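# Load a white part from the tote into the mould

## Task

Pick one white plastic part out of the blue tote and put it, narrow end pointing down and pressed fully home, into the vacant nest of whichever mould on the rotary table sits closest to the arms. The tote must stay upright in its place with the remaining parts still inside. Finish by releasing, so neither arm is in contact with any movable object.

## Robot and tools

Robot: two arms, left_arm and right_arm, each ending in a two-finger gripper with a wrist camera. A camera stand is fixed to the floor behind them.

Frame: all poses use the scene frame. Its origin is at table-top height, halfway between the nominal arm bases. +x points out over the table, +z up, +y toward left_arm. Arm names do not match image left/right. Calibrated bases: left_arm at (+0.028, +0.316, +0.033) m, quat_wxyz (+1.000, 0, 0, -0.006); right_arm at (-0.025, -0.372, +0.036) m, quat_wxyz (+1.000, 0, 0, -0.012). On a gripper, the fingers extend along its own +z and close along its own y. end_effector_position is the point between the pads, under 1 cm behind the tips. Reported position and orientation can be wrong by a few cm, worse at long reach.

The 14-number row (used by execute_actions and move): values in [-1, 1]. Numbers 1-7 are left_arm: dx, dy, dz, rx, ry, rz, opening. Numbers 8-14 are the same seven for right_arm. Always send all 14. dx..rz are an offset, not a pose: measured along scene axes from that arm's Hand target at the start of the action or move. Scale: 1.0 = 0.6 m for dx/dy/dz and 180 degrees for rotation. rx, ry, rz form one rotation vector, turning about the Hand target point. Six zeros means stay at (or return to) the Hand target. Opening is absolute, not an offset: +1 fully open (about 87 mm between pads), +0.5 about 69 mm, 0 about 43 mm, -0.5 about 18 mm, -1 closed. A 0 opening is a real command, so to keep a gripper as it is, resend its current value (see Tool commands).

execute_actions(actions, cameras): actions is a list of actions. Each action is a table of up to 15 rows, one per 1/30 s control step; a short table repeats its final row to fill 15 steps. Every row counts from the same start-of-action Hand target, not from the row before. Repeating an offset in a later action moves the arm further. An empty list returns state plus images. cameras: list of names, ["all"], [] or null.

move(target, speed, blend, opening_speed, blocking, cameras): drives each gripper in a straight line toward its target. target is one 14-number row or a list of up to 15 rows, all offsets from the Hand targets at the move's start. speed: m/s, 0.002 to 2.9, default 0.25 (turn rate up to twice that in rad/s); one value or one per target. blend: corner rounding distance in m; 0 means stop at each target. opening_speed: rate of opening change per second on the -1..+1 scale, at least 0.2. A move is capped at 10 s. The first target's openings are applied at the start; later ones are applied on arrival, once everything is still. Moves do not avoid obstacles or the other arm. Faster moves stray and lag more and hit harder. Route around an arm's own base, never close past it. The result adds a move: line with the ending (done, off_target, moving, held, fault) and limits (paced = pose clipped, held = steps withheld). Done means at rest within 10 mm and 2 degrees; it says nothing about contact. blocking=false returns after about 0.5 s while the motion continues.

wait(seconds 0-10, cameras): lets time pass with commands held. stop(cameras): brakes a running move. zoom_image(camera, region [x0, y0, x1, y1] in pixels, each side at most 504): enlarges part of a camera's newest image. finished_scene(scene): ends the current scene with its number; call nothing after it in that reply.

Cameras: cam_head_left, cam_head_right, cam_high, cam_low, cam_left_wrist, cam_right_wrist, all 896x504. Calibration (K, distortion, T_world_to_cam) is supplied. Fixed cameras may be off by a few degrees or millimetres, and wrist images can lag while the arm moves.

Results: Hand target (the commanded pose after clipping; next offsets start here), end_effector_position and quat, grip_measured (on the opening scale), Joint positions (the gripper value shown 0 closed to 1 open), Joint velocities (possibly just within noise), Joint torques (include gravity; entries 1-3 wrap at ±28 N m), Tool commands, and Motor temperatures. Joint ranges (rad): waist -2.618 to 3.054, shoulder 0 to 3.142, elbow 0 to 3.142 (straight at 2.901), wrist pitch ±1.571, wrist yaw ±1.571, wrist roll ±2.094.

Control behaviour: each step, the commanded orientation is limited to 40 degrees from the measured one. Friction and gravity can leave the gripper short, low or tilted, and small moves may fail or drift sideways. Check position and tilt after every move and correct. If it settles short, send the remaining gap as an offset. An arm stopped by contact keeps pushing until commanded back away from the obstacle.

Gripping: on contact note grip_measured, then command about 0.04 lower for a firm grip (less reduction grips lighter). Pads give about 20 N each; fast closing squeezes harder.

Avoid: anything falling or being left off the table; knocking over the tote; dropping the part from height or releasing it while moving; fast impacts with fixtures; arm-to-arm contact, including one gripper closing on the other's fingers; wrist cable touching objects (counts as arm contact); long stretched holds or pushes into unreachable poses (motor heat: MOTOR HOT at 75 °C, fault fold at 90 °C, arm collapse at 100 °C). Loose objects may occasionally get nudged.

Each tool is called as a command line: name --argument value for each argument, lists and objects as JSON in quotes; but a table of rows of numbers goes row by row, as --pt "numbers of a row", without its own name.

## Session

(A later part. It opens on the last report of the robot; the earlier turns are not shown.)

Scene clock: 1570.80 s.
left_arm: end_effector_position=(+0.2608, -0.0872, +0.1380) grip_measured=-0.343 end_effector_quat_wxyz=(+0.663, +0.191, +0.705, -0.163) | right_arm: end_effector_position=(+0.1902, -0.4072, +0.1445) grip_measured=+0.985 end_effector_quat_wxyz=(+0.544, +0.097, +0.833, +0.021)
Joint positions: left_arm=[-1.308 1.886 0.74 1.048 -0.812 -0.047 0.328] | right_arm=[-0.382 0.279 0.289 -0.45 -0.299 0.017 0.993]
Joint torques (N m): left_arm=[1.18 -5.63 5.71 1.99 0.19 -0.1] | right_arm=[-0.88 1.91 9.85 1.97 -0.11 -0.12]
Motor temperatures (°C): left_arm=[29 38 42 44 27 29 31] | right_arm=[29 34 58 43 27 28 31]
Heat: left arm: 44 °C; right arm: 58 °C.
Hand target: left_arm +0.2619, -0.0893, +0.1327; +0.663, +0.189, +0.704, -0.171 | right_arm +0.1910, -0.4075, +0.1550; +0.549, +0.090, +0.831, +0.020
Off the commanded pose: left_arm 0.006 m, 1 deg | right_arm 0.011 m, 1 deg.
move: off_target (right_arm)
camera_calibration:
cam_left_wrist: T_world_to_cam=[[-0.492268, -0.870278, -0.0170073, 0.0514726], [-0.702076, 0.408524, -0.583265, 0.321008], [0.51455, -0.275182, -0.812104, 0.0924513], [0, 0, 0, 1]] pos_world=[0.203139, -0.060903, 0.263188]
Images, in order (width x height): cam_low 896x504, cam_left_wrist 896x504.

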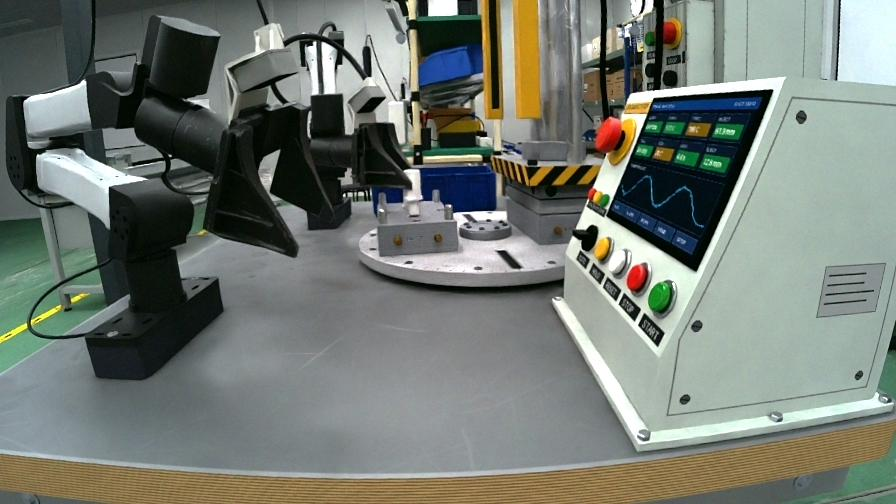

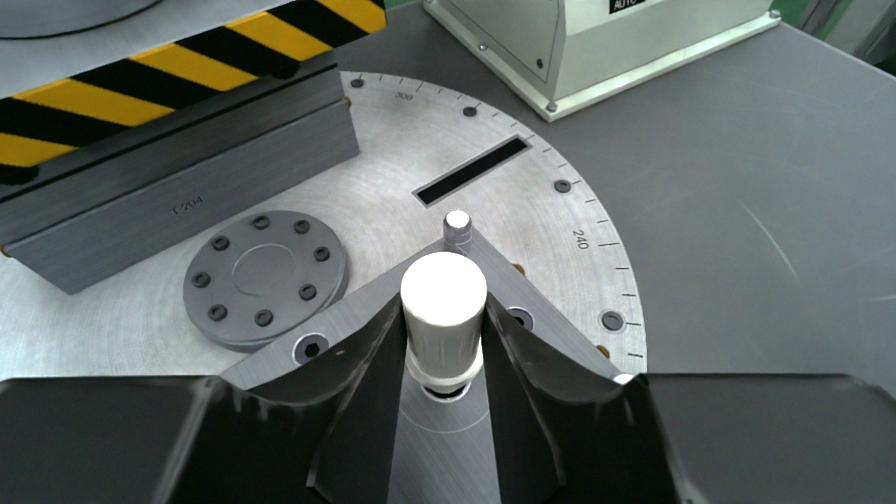

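move --target '[0, 0, -0.007, 0, 0, 0, -0.5, 0, 0, 0, 0, 0, 0, 1]' --speed 0.02 --cameras '["cam_left_wrist", "cam_low"]'

zoom_image --camera "cam_left_wrist" --region '[405, 340, 485, 430]'

zoom_image --camera "cam_low" --region '[395, 190, 435, 225]'

Scene clock: 1578.37 s.
left_arm: end_effector_position=(+0.2610, -0.0881, +0.1331) grip_measured=-0.343 end_effector_quat_wxyz=(+0.663, +0.192, +0.705, -0.162) | right_arm: end_effector_position=(+0.1902, -0.4072, +0.1445) grip_measured=+0.985 end_effector_quat_wxyz=(+0.544, +0.097, +0.833, +0.021)
Joint positions: left_arm=[-1.308 1.906 0.74 1.066 -0.812 -0.047 0.328] | right_arm=[-0.382 0.279 0.289 -0.45 -0.299 0.017 0.993]
Joint torques (N m): left_arm=[1.14 -5.96 5.34 1.99 0.19 -0.09] | right_arm=[-0.88 1.88 9.68 2 -0.11 -0.1]
Motor temperatures (°C): left_arm=[29 38 42 44 27 29 31] | right_arm=[29 34 58 43 27 28 31]
Heat: left arm: 44 °C; right arm: 58 °C.
Hand target: left_arm +0.2619, -0.0892, +0.1284; +0.663, +0.189, +0.704, -0.171 | right_arm +0.1910, -0.4075, +0.1550; +0.549, +0.090, +0.831, +0.020
Off the commanded pose: left_arm 0.005 m, 1 deg | right_arm 0.011 m, 1 deg.
move: off_target (right_arm)
camera_calibration:
cam_left_wrist: T_world_to_cam=[[-0.492249, -0.870267, -0.0180848, 0.0508591], [-0.702316, 0.409353, -0.582394, 0.318679], [0.514241, -0.273981, -0.812705, 0.0883063], [0, 0, 0, 1]] pos_world=[0.203438, -0.061997, 0.258284]
Images, in order (width x height): cam_low 896x504, cam_left_wrist 896x504.

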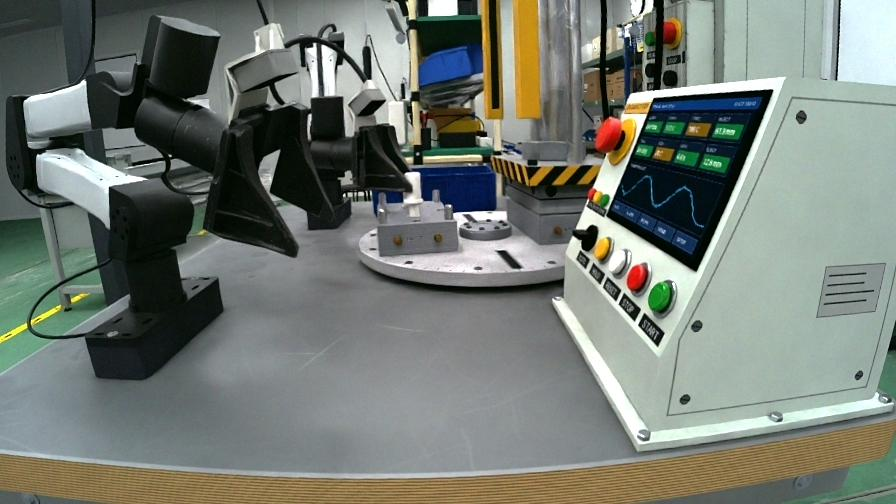

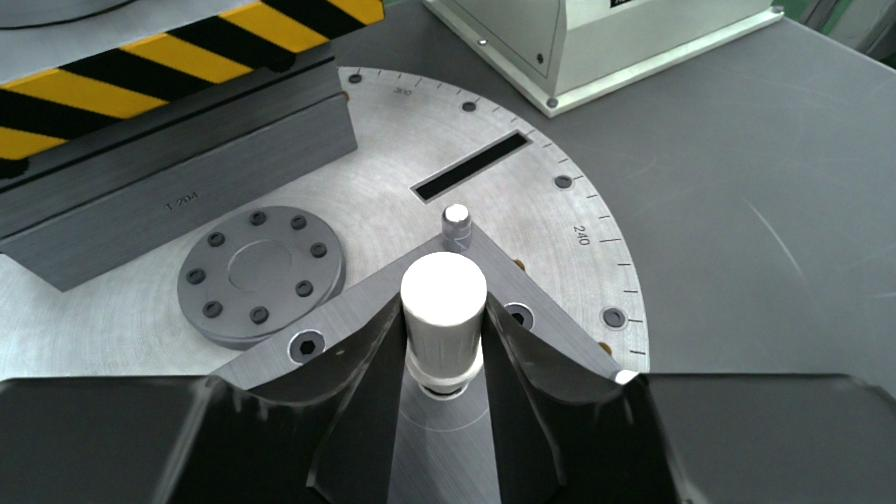

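Scaled by 5.600 from the camera's 896x504 image, which has a finer 1280x720 frame.

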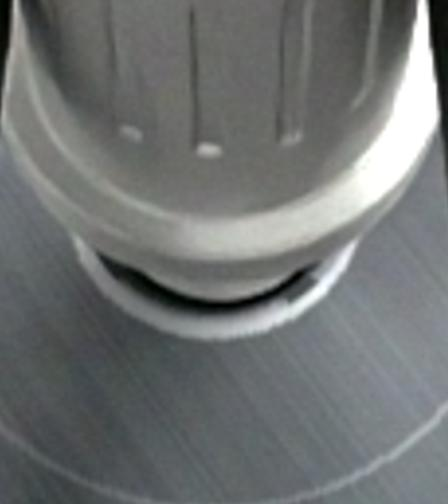

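Scaled by 12.600 from the camera's 896x504 image, which has a finer 1280x720 frame.

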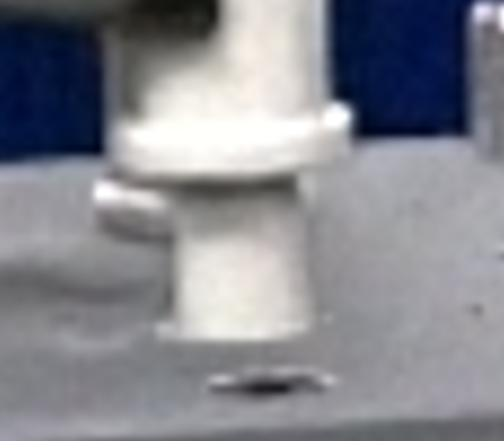

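move --target '[0, 0, -0.01, 0, 0, 0, -0.5, 0, 0, 0, 0, 0, 0, 1]' --speed 0.02 --cameras '["cam_left_wrist", "cam_low"]'

zoom_image --camera "cam_left_wrist" --region '[405, 340, 485, 430]'

zoom_image --camera "cam_low" --region '[395, 190, 435, 225]'

Scene clock: 1584.77 s.
left_arm: end_effector_position=(+0.2612, -0.0888, +0.1272) grip_measured=-0.343 end_effector_quat_wxyz=(+0.662, +0.193, +0.706, -0.161) | right_arm: end_effector_position=(+0.1902, -0.4072, +0.1445) grip_measured=+0.985 end_effector_quat_wxyz=(+0.544, +0.097, +0.833, +0.021)
Joint positions: left_arm=[-1.308 1.927 0.74 1.084 -0.812 -0.047 0.328] | right_arm=[-0.382 0.279 0.289 -0.45 -0.299 0.017 0.993]
Joint torques (N m): left_arm=[1.14 -6.04 4.82 2.06 0.19 -0.1] | right_arm=[-0.91 1.89 9.77 1.98 -0.14 -0.11]
Motor temperatures (°C): left_arm=[29 39 42 44 27 29 31] | right_arm=[29 34 58 43 27 28 31]
Heat: left arm: 44 °C; right arm: 58 °C.
Hand target: left_arm +0.2619, -0.0892, +0.1225; +0.663, +0.189, +0.704, -0.171 | right_arm +0.1910, -0.4075, +0.1550; +0.549, +0.090, +0.831, +0.020
Off the commanded pose: left_arm 0.005 m, 1 deg | right_arm 0.011 m, 1 deg.
move: off_target (right_arm)
camera_calibration:
cam_left_wrist: T_world_to_cam=[[-0.492282, -0.870186, -0.0208727, 0.0505842], [-0.702804, 0.41151, -0.580281, 0.31569], [0.513541, -0.270992, -0.814149, 0.0838023], [0, 0, 0, 1]] pos_world=[0.203734, -0.0631822, 0.252472]
Images, in order (width x height): cam_low 896x504, cam_left_wrist 896x504.

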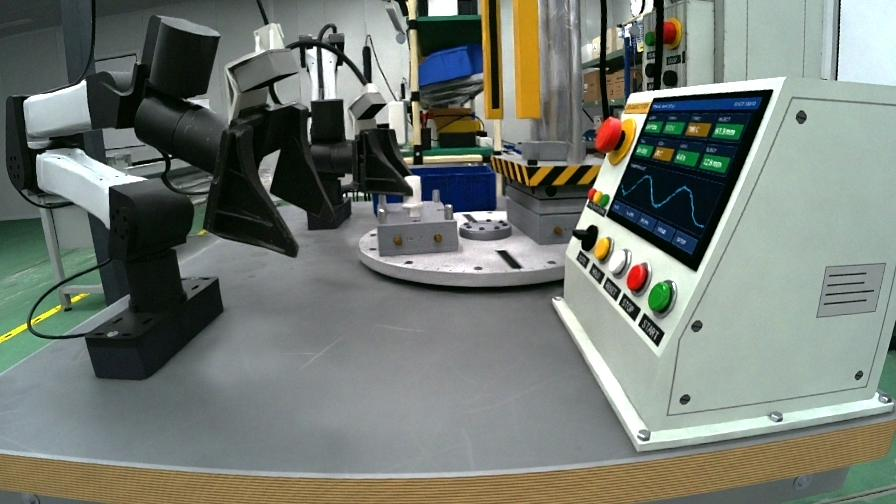

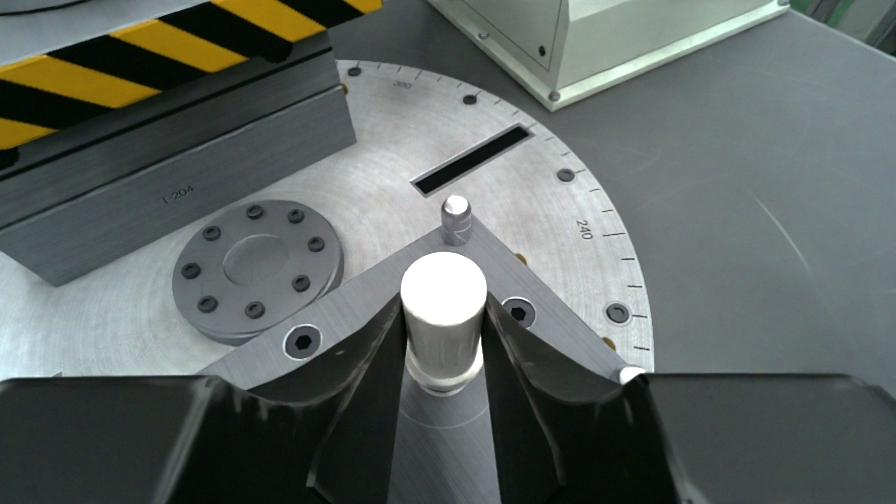

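Scaled by 5.600 from the camera's 896x504 image, which has a finer 1280x720 frame.

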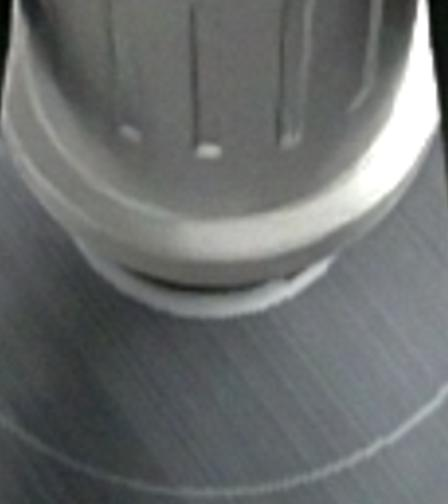

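Scaled by 12.600 from the camera's 896x504 image, which has a finer 1280x720 frame.

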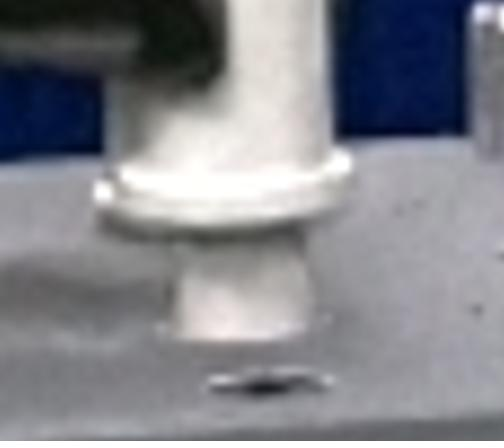

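move --target '[0, 0, -0.013, 0, 0, 0, -0.5, 0, 0, 0, 0, 0, 0, 1]' --speed 0.02 --cameras '["cam_left_wrist", "cam_low"]'

zoom_image --camera "cam_low" --region '[395, 180, 435, 225]'

Scene clock: 1597.53 s.
left_arm: end_effector_position=(+0.2611, -0.0885, +0.1185) grip_measured=-0.343 end_effector_quat_wxyz=(+0.662, +0.194, +0.706, -0.160) | right_arm: end_effector_position=(+0.1902, -0.4072, +0.1445) grip_measured=+0.985 end_effector_quat_wxyz=(+0.544, +0.097, +0.833, +0.021)
Joint positions: left_arm=[-1.308 1.957 0.734 1.118 -0.812 -0.047 0.328] | right_arm=[-0.382 0.279 0.289 -0.45 -0.299 0.017 0.993]
Joint torques (N m): left_arm=[1.17 -6.12 4.82 2.07 0.19 -0.11] | right_arm=[-0.94 1.96 9.83 1.97 -0.13 -0.14]
Motor temperatures (°C): left_arm=[29 39 42 44 27 29 31] | right_arm=[29 34 58 43 27 28 31]
Heat: left arm: 44 °C; right arm: 58 °C.
Hand target: left_arm +0.2620, -0.0893, +0.1148; +0.663, +0.189, +0.704, -0.171 | right_arm +0.1910, -0.4075, +0.1550; +0.549, +0.090, +0.831, +0.020
Off the commanded pose: left_arm 0.004 m, 1 deg | right_arm 0.011 m, 1 deg.
move: off_target (right_arm)
camera_calibration:
cam_left_wrist: T_world_to_cam=[[-0.492212, -0.870177, -0.022785, 0.0508676], [-0.703268, 0.412953, -0.578692, 0.310545], [0.512973, -0.268815, -0.815228, 0.0773961], [0, 0, 0, 1]] pos_world=[0.203732, -0.0631714, 0.243964]
Images, in order (width x height): cam_low 896x504, cam_left_wrist 896x504.

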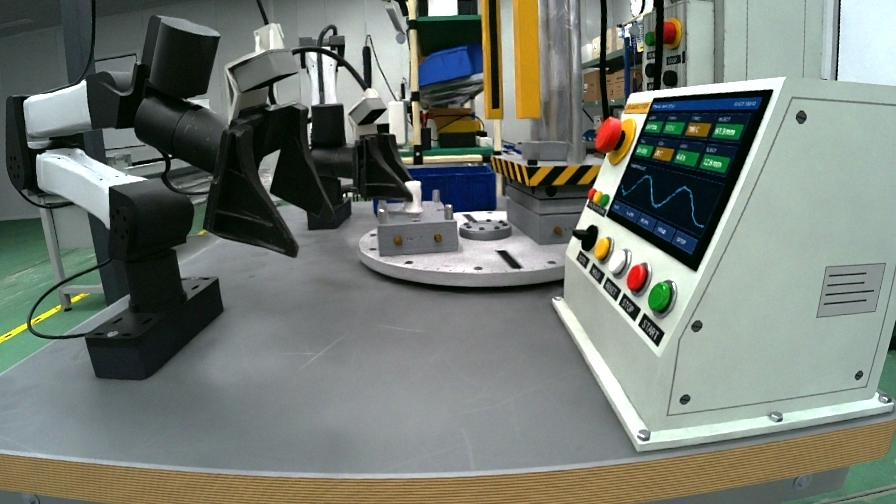

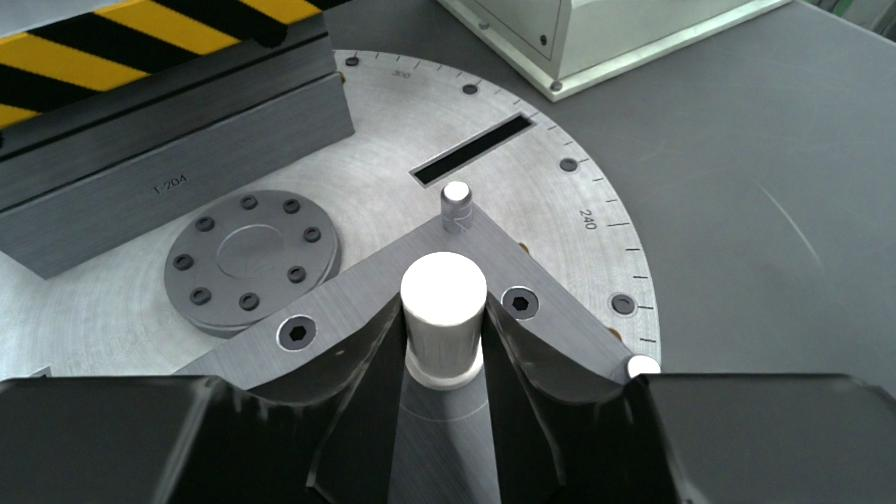

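Scaled by 11.200 from the camera's 896x504 image, which has a finer 1280x720 frame.

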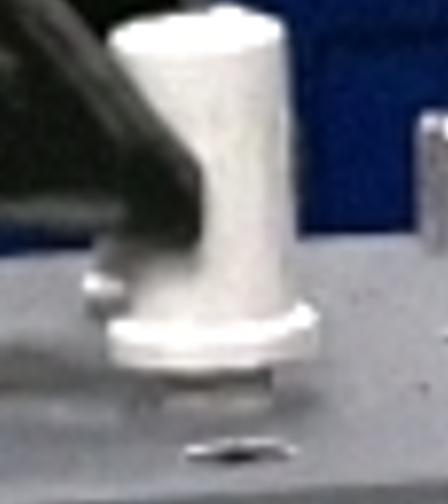

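move --target '[0, 0, -0.01, 0, 0, 0, -0.5, 0, 0, 0, 0, 0, 0, 1]' --speed 0.015 --cameras '["cam_left_wrist", "cam_low"]'

zoom_image --camera "cam_low" --region '[395, 180, 435, 225]'

Scene clock: 1602.90 s.
left_arm: end_effector_position=(+0.2611, -0.0884, +0.1119) grip_measured=-0.343 end_effector_quat_wxyz=(+0.661, +0.195, +0.707, -0.159) | right_arm: end_effector_position=(+0.1902, -0.4072, +0.1445) grip_measured=+0.985 end_effector_quat_wxyz=(+0.544, +0.097, +0.833, +0.021)
Joint positions: left_arm=[-1.308 1.981 0.731 1.141 -0.812 -0.047 0.328] | right_arm=[-0.382 0.279 0.289 -0.45 -0.299 0.017 0.993]
Joint torques (N m): left_arm=[1.18 -6.16 4.75 2.11 0.18 -0.11] | right_arm=[-0.96 1.96 9.78 1.97 -0.12 -0.13]
Motor temperatures (°C): left_arm=[29 39 42 44 27 29 31] | right_arm=[29 34 58 43 27 28 31]
Heat: left arm: 44 °C; right arm: 58 °C.
Hand target: left_arm +0.2619, -0.0893, +0.1087; +0.663, +0.189, +0.704, -0.171 | right_arm +0.1910, -0.4075, +0.1550; +0.549, +0.090, +0.831, +0.020
Off the commanded pose: left_arm 0.003 m, 2 deg | right_arm 0.011 m, 1 deg.
move: off_target (right_arm)
camera_calibration:
cam_left_wrist: T_world_to_cam=[[-0.492333, -0.870039, -0.0253133, 0.051151], [-0.703699, 0.414985, -0.57671, 0.30671], [0.512265, -0.266121, -0.816557, 0.072593], [0, 0, 0, 1]] pos_world=[0.203828, -0.0634581, 0.237454]
Images, in order (width x height): cam_low 896x504, cam_left_wrist 896x504.

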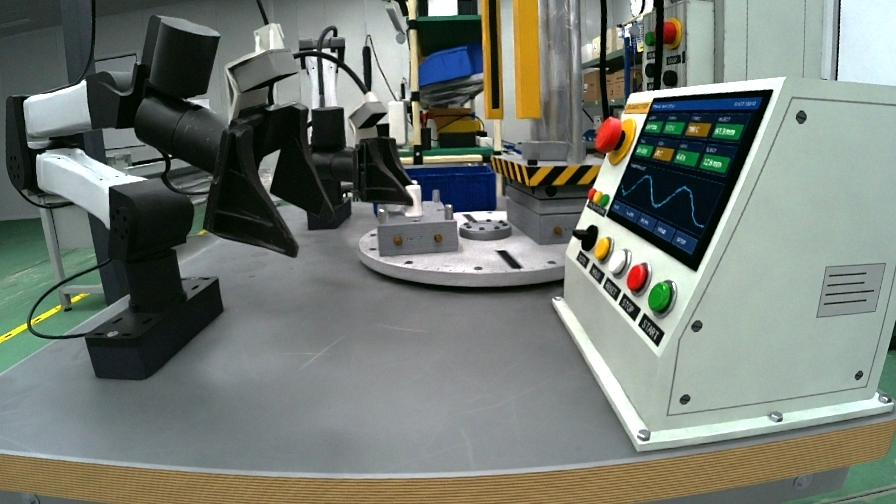

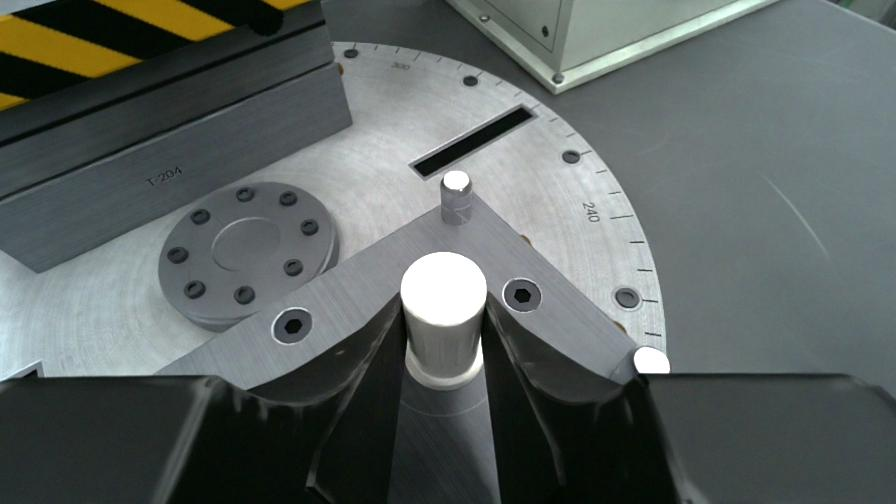

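Scaled by 11.200 from the camera's 896x504 image, which has a finer 1280x720 frame.

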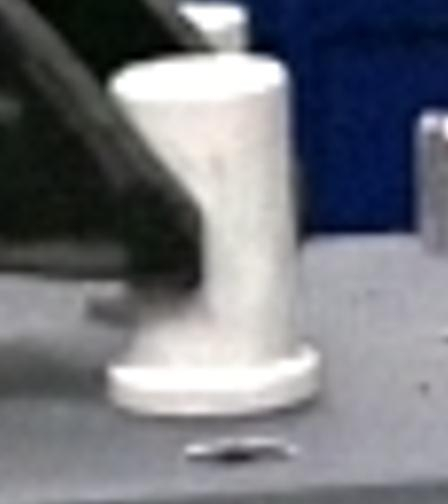

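move --target '[0, 0, -0.005, 0, 0, 0, -0.5, 0, 0, 0, 0, 0, 0, 1]' --speed 0.01 --cameras '["cam_left_wrist", "cam_low"]'

zoom_image --camera "cam_low" --region '[395, 180, 435, 225]'

Scene clock: 1613.60 s.
left_arm: end_effector_position=(+0.2612, -0.0884, +0.1110) grip_measured=-0.343 end_effector_quat_wxyz=(+0.663, +0.192, +0.706, -0.162) | right_arm: end_effector_position=(+0.1902, -0.4072, +0.1445) grip_measured=+0.985 end_effector_quat_wxyz=(+0.544, +0.097, +0.833, +0.021)
Joint positions: left_arm=[-1.308 1.989 0.728 1.159 -0.812 -0.047 0.328] | right_arm=[-0.382 0.279 0.289 -0.45 -0.299 0.017 0.993]
Joint torques (N m): left_arm=[1.16 -5.87 4.77 2.07 0.19 -0.1] | right_arm=[-0.95 1.83 9.7 1.96 -0.11 -0.13]
Motor temperatures (°C): left_arm=[29 38 41 44 27 29 31] | right_arm=[29 34 58 43 27 28 31]
Heat: left arm: 44 °C; right arm: 58 °C.
Hand target: left_arm +0.2619, -0.0892, +0.1056; +0.662, +0.189, +0.704, -0.171 | right_arm +0.1910, -0.4075, +0.1550; +0.549, +0.090, +0.831, +0.020
Off the commanded pose: left_arm 0.006 m, 1 deg | right_arm 0.011 m, 1 deg.
move: off_target (right_arm)
camera_calibration:
cam_left_wrist: T_world_to_cam=[[-0.491964, -0.87039, -0.0197989, 0.050387], [-0.702722, 0.410414, -0.581156, 0.306158], [0.513958, -0.271995, -0.813552, 0.0706209], [0, 0, 0, 1]] pos_world=[0.203637, -0.0625868, 0.236377]
Images, in order (width x height): cam_low 896x504, cam_left_wrist 896x504.

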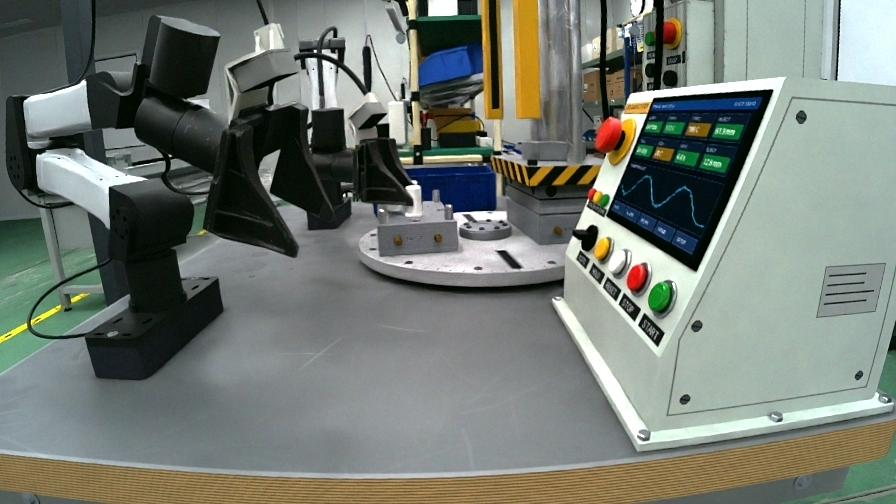

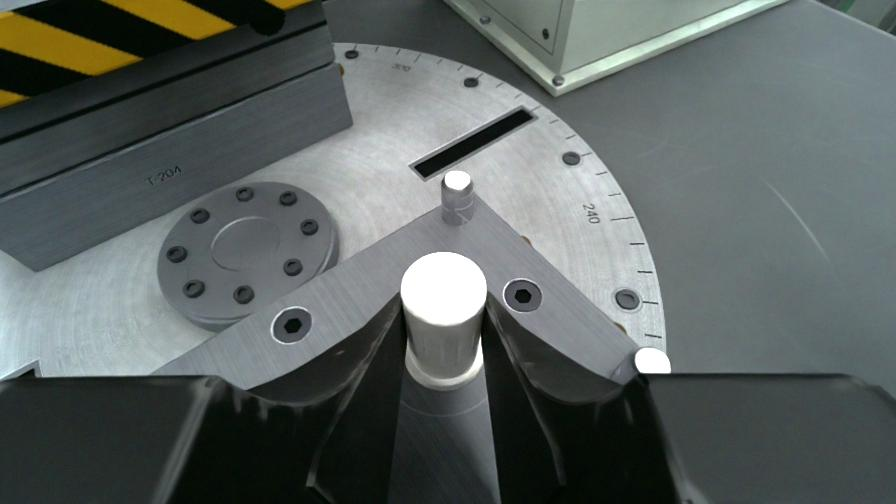

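Scaled by 11.200 from the camera's 896x504 image, which has a finer 1280x720 frame.

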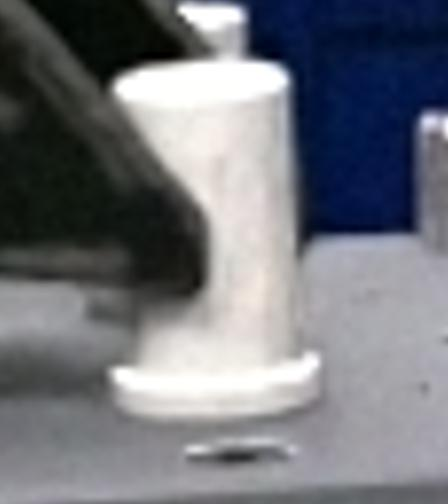

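move --target '[0, 0, -0.005, 0, 0, 0, -0.5, 0, 0, 0, 0, 0, 0, 1]' --speed 0.01 --cameras '["cam_left_wrist", "cam_low"]'

zoom_image --camera "cam_low" --region '[395, 180, 435, 225]'

Scene clock: 1627.07 s.
left_arm: end_effector_position=(+0.2621, -0.0878, +0.1108) grip_measured=-0.343 end_effector_quat_wxyz=(+0.665, +0.187, +0.705, -0.161) | right_arm: end_effector_position=(+0.1902, -0.4072, +0.1445) grip_measured=+0.985 end_effector_quat_wxyz=(+0.544, +0.097, +0.833, +0.021)
Joint positions: left_arm=[-1.308 1.997 0.728 1.175 -0.821 -0.047 0.328] | right_arm=[-0.382 0.279 0.289 -0.45 -0.299 0.017 0.993]
Joint torques (N m): left_arm=[1.16 -5.6 4.57 2.01 0.28 -0.1] | right_arm=[-0.91 1.88 9.84 1.99 -0.14 -0.17]
Motor temperatures (°C): left_arm=[29 39 41 45 27 29 31] | right_arm=[29 34 58 43 27 28 31]
Heat: left arm: 45 °C; right arm: 58 °C.
Hand target: left_arm +0.2619, -0.0892, +0.1026; +0.662, +0.189, +0.704, -0.171 | right_arm +0.1910, -0.4075, +0.1550; +0.549, +0.090, +0.831, +0.020
Off the commanded pose: left_arm 0.008 m, 1 deg | right_arm 0.011 m, 1 deg.
move: off_target (right_arm)
camera_calibration:
cam_left_wrist: T_world_to_cam=[[-0.484603, -0.874613, -0.014558, 0.048497], [-0.704517, 0.400113, -0.586144, 0.306455], [0.518474, -0.273791, -0.810076, 0.0683522], [0, 0, 0, 1]] pos_world=[0.203966, -0.0614865, 0.235704]
Images, in order (width x height): cam_low 896x504, cam_left_wrist 896x504.

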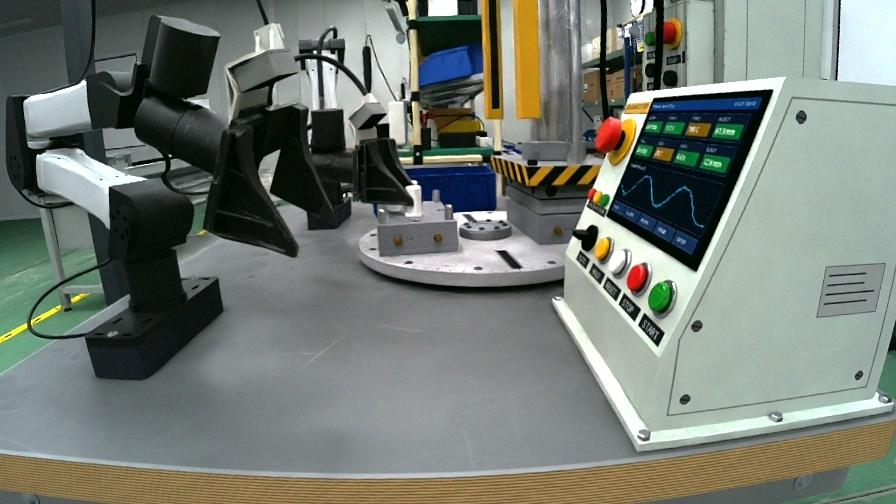

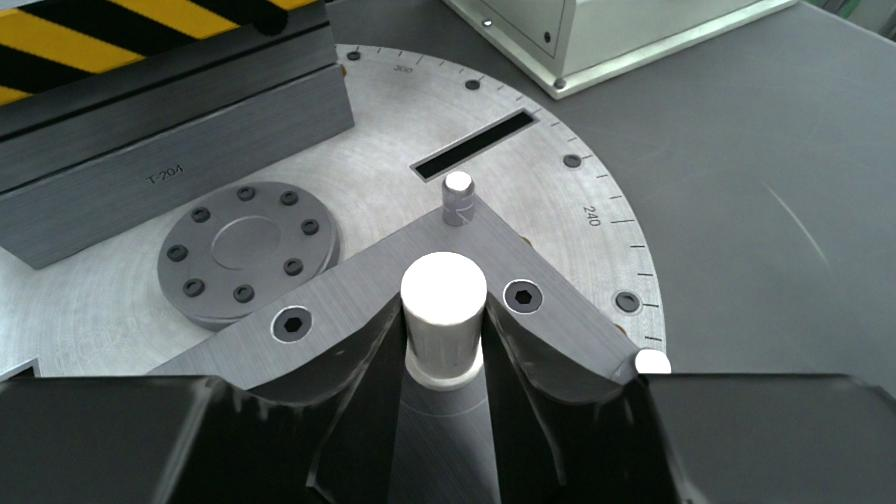

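Scaled by 11.200 from the camera's 896x504 image, which has a finer 1280x720 frame.

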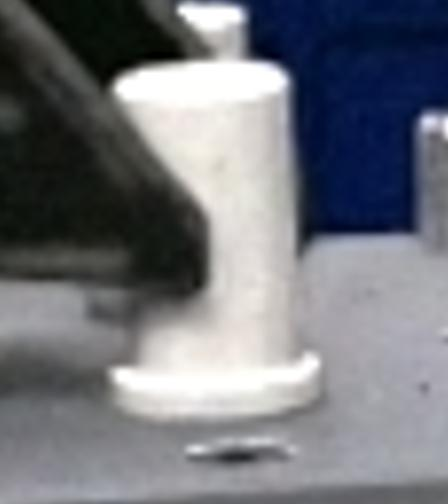

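execute_actions --actions '[]' --cameras '["cam_high", "cam_head_left", "cam_head_right", "cam_left_wrist"]'

zoom_image --camera "cam_high" --region '[380, 220, 520, 340]'

zoom_image --camera "cam_head_left" --region '[400, 220, 560, 360]'

zoom_image --camera "cam_left_wrist" --region '[180, 270, 500, 504]'

Scene clock: 1658.57 s.
left_arm: end_effector_position=(+0.2621, -0.0878, +0.1108) grip_measured=-0.343 end_effector_quat_wxyz=(+0.665, +0.187, +0.705, -0.161) | right_arm: end_effector_position=(+0.1902, -0.4072, +0.1445) grip_measured=+0.985 end_effector_quat_wxyz=(+0.544, +0.097, +0.833, +0.021)
Joint positions: left_arm=[-1.308 1.997 0.728 1.175 -0.821 -0.047 0.328] | right_arm=[-0.382 0.279 0.289 -0.45 -0.299 0.017 0.993]
Joint velocities: within noise
Joint torques (N m): left_arm=[1.14 -5.63 4.59 2.02 0.29 -0.1] | right_arm=[-0.84 2.06 9.78 2 -0.1 -0.13]
Motor temperatures (°C): left_arm=[29 38 40 45 27 29 31] | right_arm=[29 34 58 43 27 28 31]
Heat: left arm: 45 °C; right arm: 58 °C.
Hand target: left_arm +0.2619, -0.0892, +0.1026; +0.662, +0.189, +0.704, -0.171 | right_arm +0.1910, -0.4075, +0.1550; +0.549, +0.090, +0.831, +0.020
Tool commands: left_gripper/opening=-0.5 right_gripper/opening=+1.0
Off the commanded pose: left_arm 0.008 m, 1 deg | right_arm 0.011 m, 1 deg.
camera_calibration:
cam_left_wrist: T_world_to_cam=[[-0.484603, -0.874613, -0.014558, 0.048497], [-0.704517, 0.400113, -0.586144, 0.306455], [0.518474, -0.273791, -0.810076, 0.0683522], [0, 0, 0, 1]] pos_world=[0.203966, -0.0614865, 0.235704]
Images, in order (width x height): cam_head_left 896x504, cam_head_right 896x504, cam_high 896x504, cam_left_wrist 896x504.

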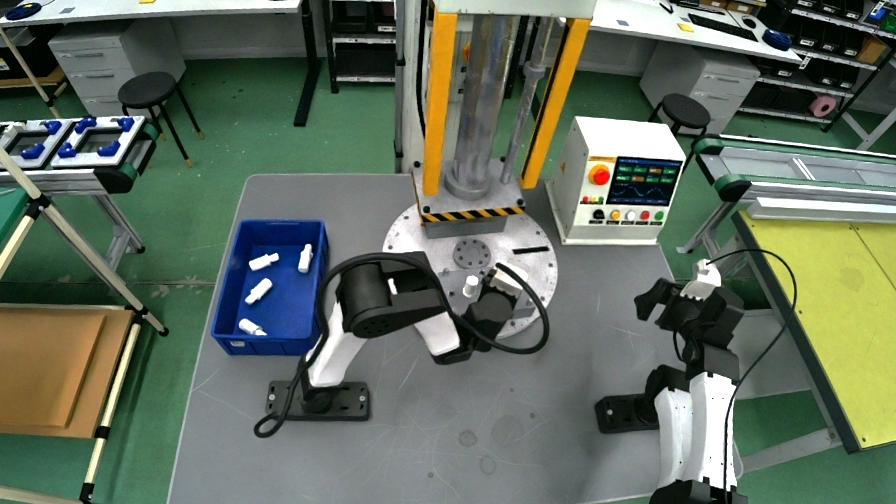

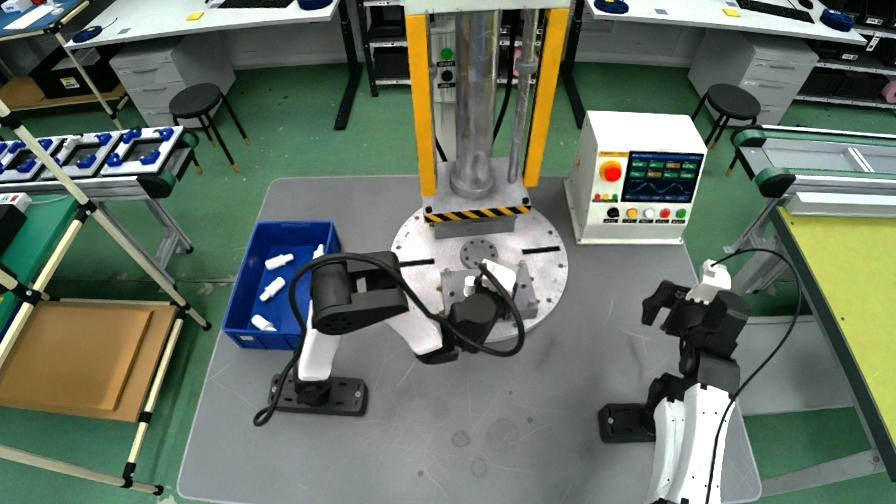

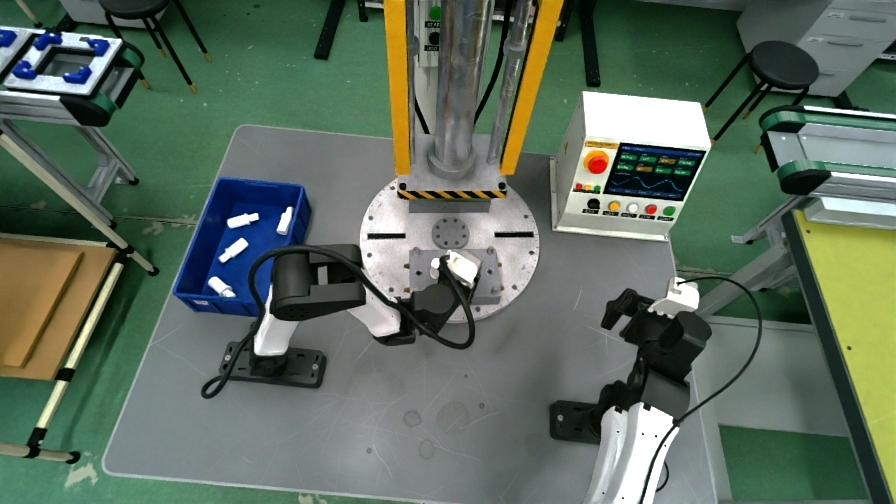

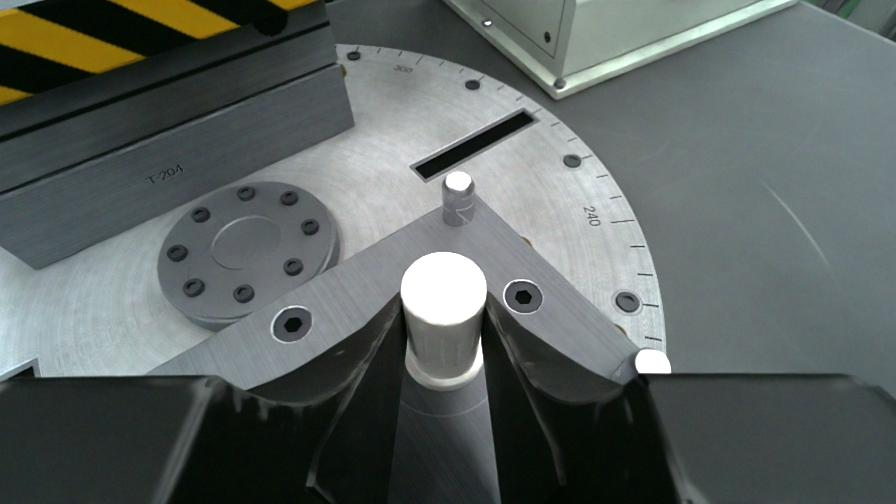

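Scaled by 3.600 from the camera's 896x504 image, which has a finer 1280x720 frame.

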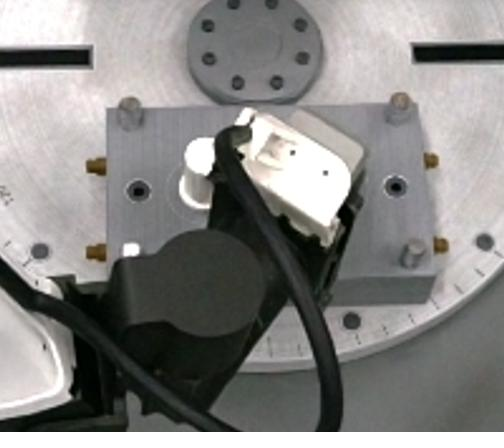

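Scaled by 3.150 from the camera's 896x504 image, which has a finer 1280x720 frame.

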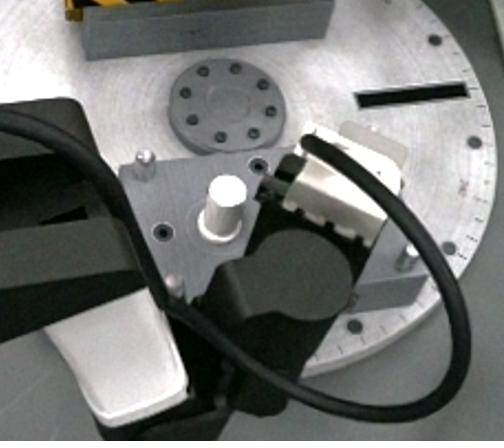

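Scaled by 1.575 from the camera's 896x504 image, which has a finer 1280x720 frame.

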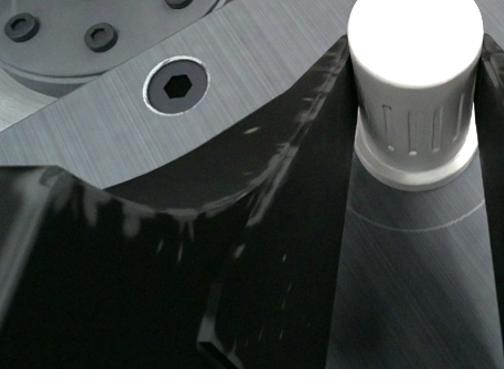

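zoom_image --camera "cam_head_left" --region '[445, 260, 505, 320]'

zoom_image --camera "cam_high" --region '[410, 245, 470, 305]'

zoom_image --camera "cam_head_right" --region '[440, 260, 540, 350]'

Scaled by 8.400 from the camera's 896x504 image, which has a finer 1280x720 frame.

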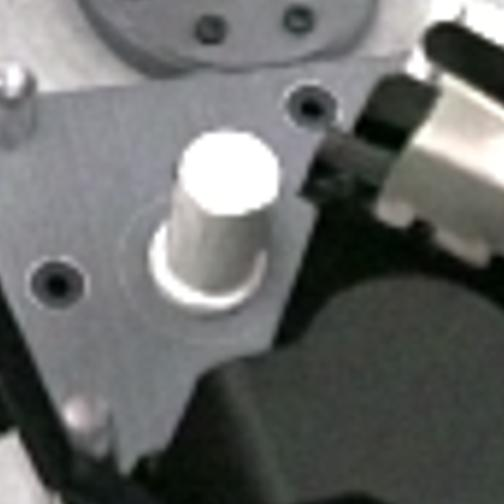

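Scaled by 8.400 from the camera's 896x504 image, which has a finer 1280x720 frame.

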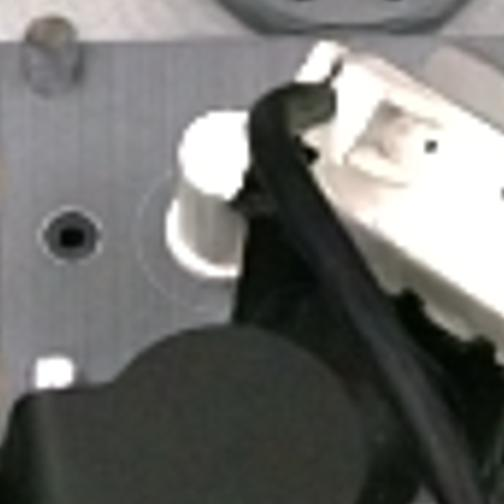

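Scaled by 5.040 from the camera's 896x504 image, which has a finer 1280x720 frame.

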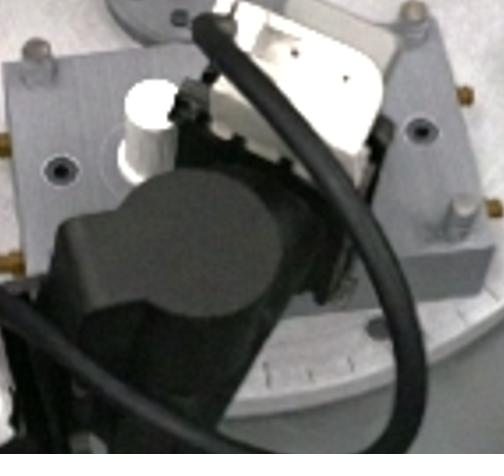

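move --target '[0, 0, 0.0155, 0, 0, 0, -0.5, 0, 0, 0, 0, 0, 0, 1]' --speed 0.015 --cameras '["cam_low"]'

zoom_image --camera "cam_low" --region '[395, 180, 435, 225]'

Scene clock: 1737.00 s.
left_arm: end_effector_position=(+0.2621, -0.0877, +0.1106) grip_measured=-0.343 end_effector_quat_wxyz=(+0.665, +0.187, +0.705, -0.161) | right_arm: end_effector_position=(+0.1902, -0.4072, +0.1445) grip_measured=+0.985 end_effector_quat_wxyz=(+0.544, +0.097, +0.833, +0.021)
Joint positions: left_arm=[-1.308 1.997 0.728 1.174 -0.821 -0.047 0.328] | right_arm=[-0.382 0.279 0.289 -0.45 -0.299 0.017 0.993]
Joint torques (N m): left_arm=[1.16 -8.2 4.94 1.67 0.3 -0.08] | right_arm=[-0.94 1.91 9.74 1.99 -0.13 -0.11]
Motor temperatures (°C): left_arm=[29 38 40 45 27 29 31] | right_arm=[29 34 59 43 27 28 31]
Heat: left arm: 45 °C; right arm: 59 °C.
Hand target: left_arm +0.2620, -0.0892, +0.1119; +0.663, +0.189, +0.704, -0.171 | right_arm +0.1910, -0.4075, +0.1550; +0.549, +0.090, +0.831, +0.020
Off the commanded pose: left_arm 0.002 m, 1 deg | right_arm 0.011 m, 1 deg.
move: off_target (right_arm)
Images, in order (width x height): cam_low 896x504.

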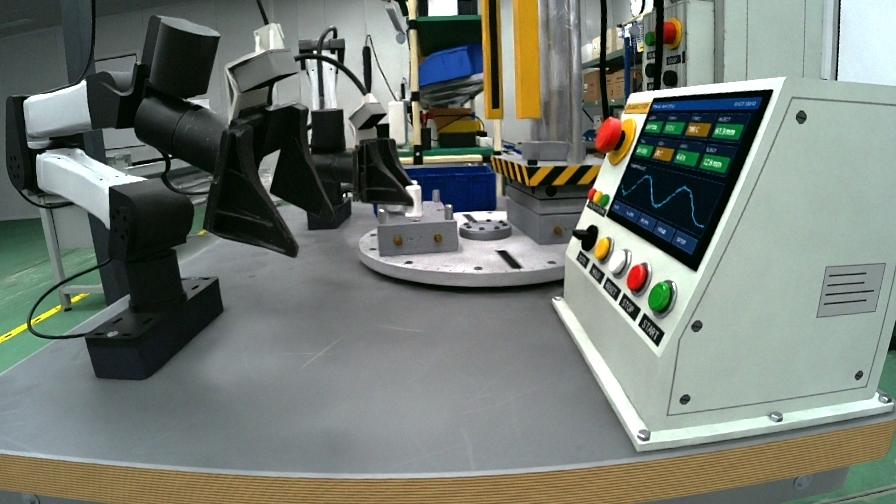

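Scaled by 11.200 from the camera's 896x504 image, which has a finer 1280x720 frame.

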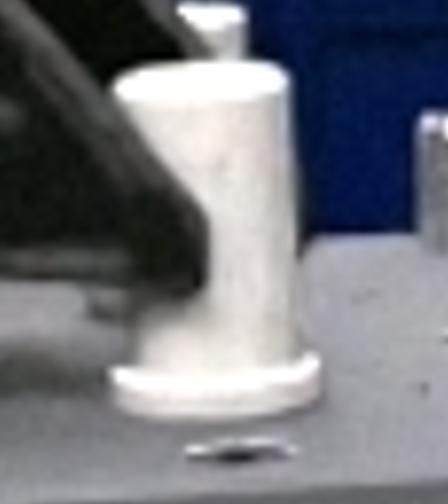

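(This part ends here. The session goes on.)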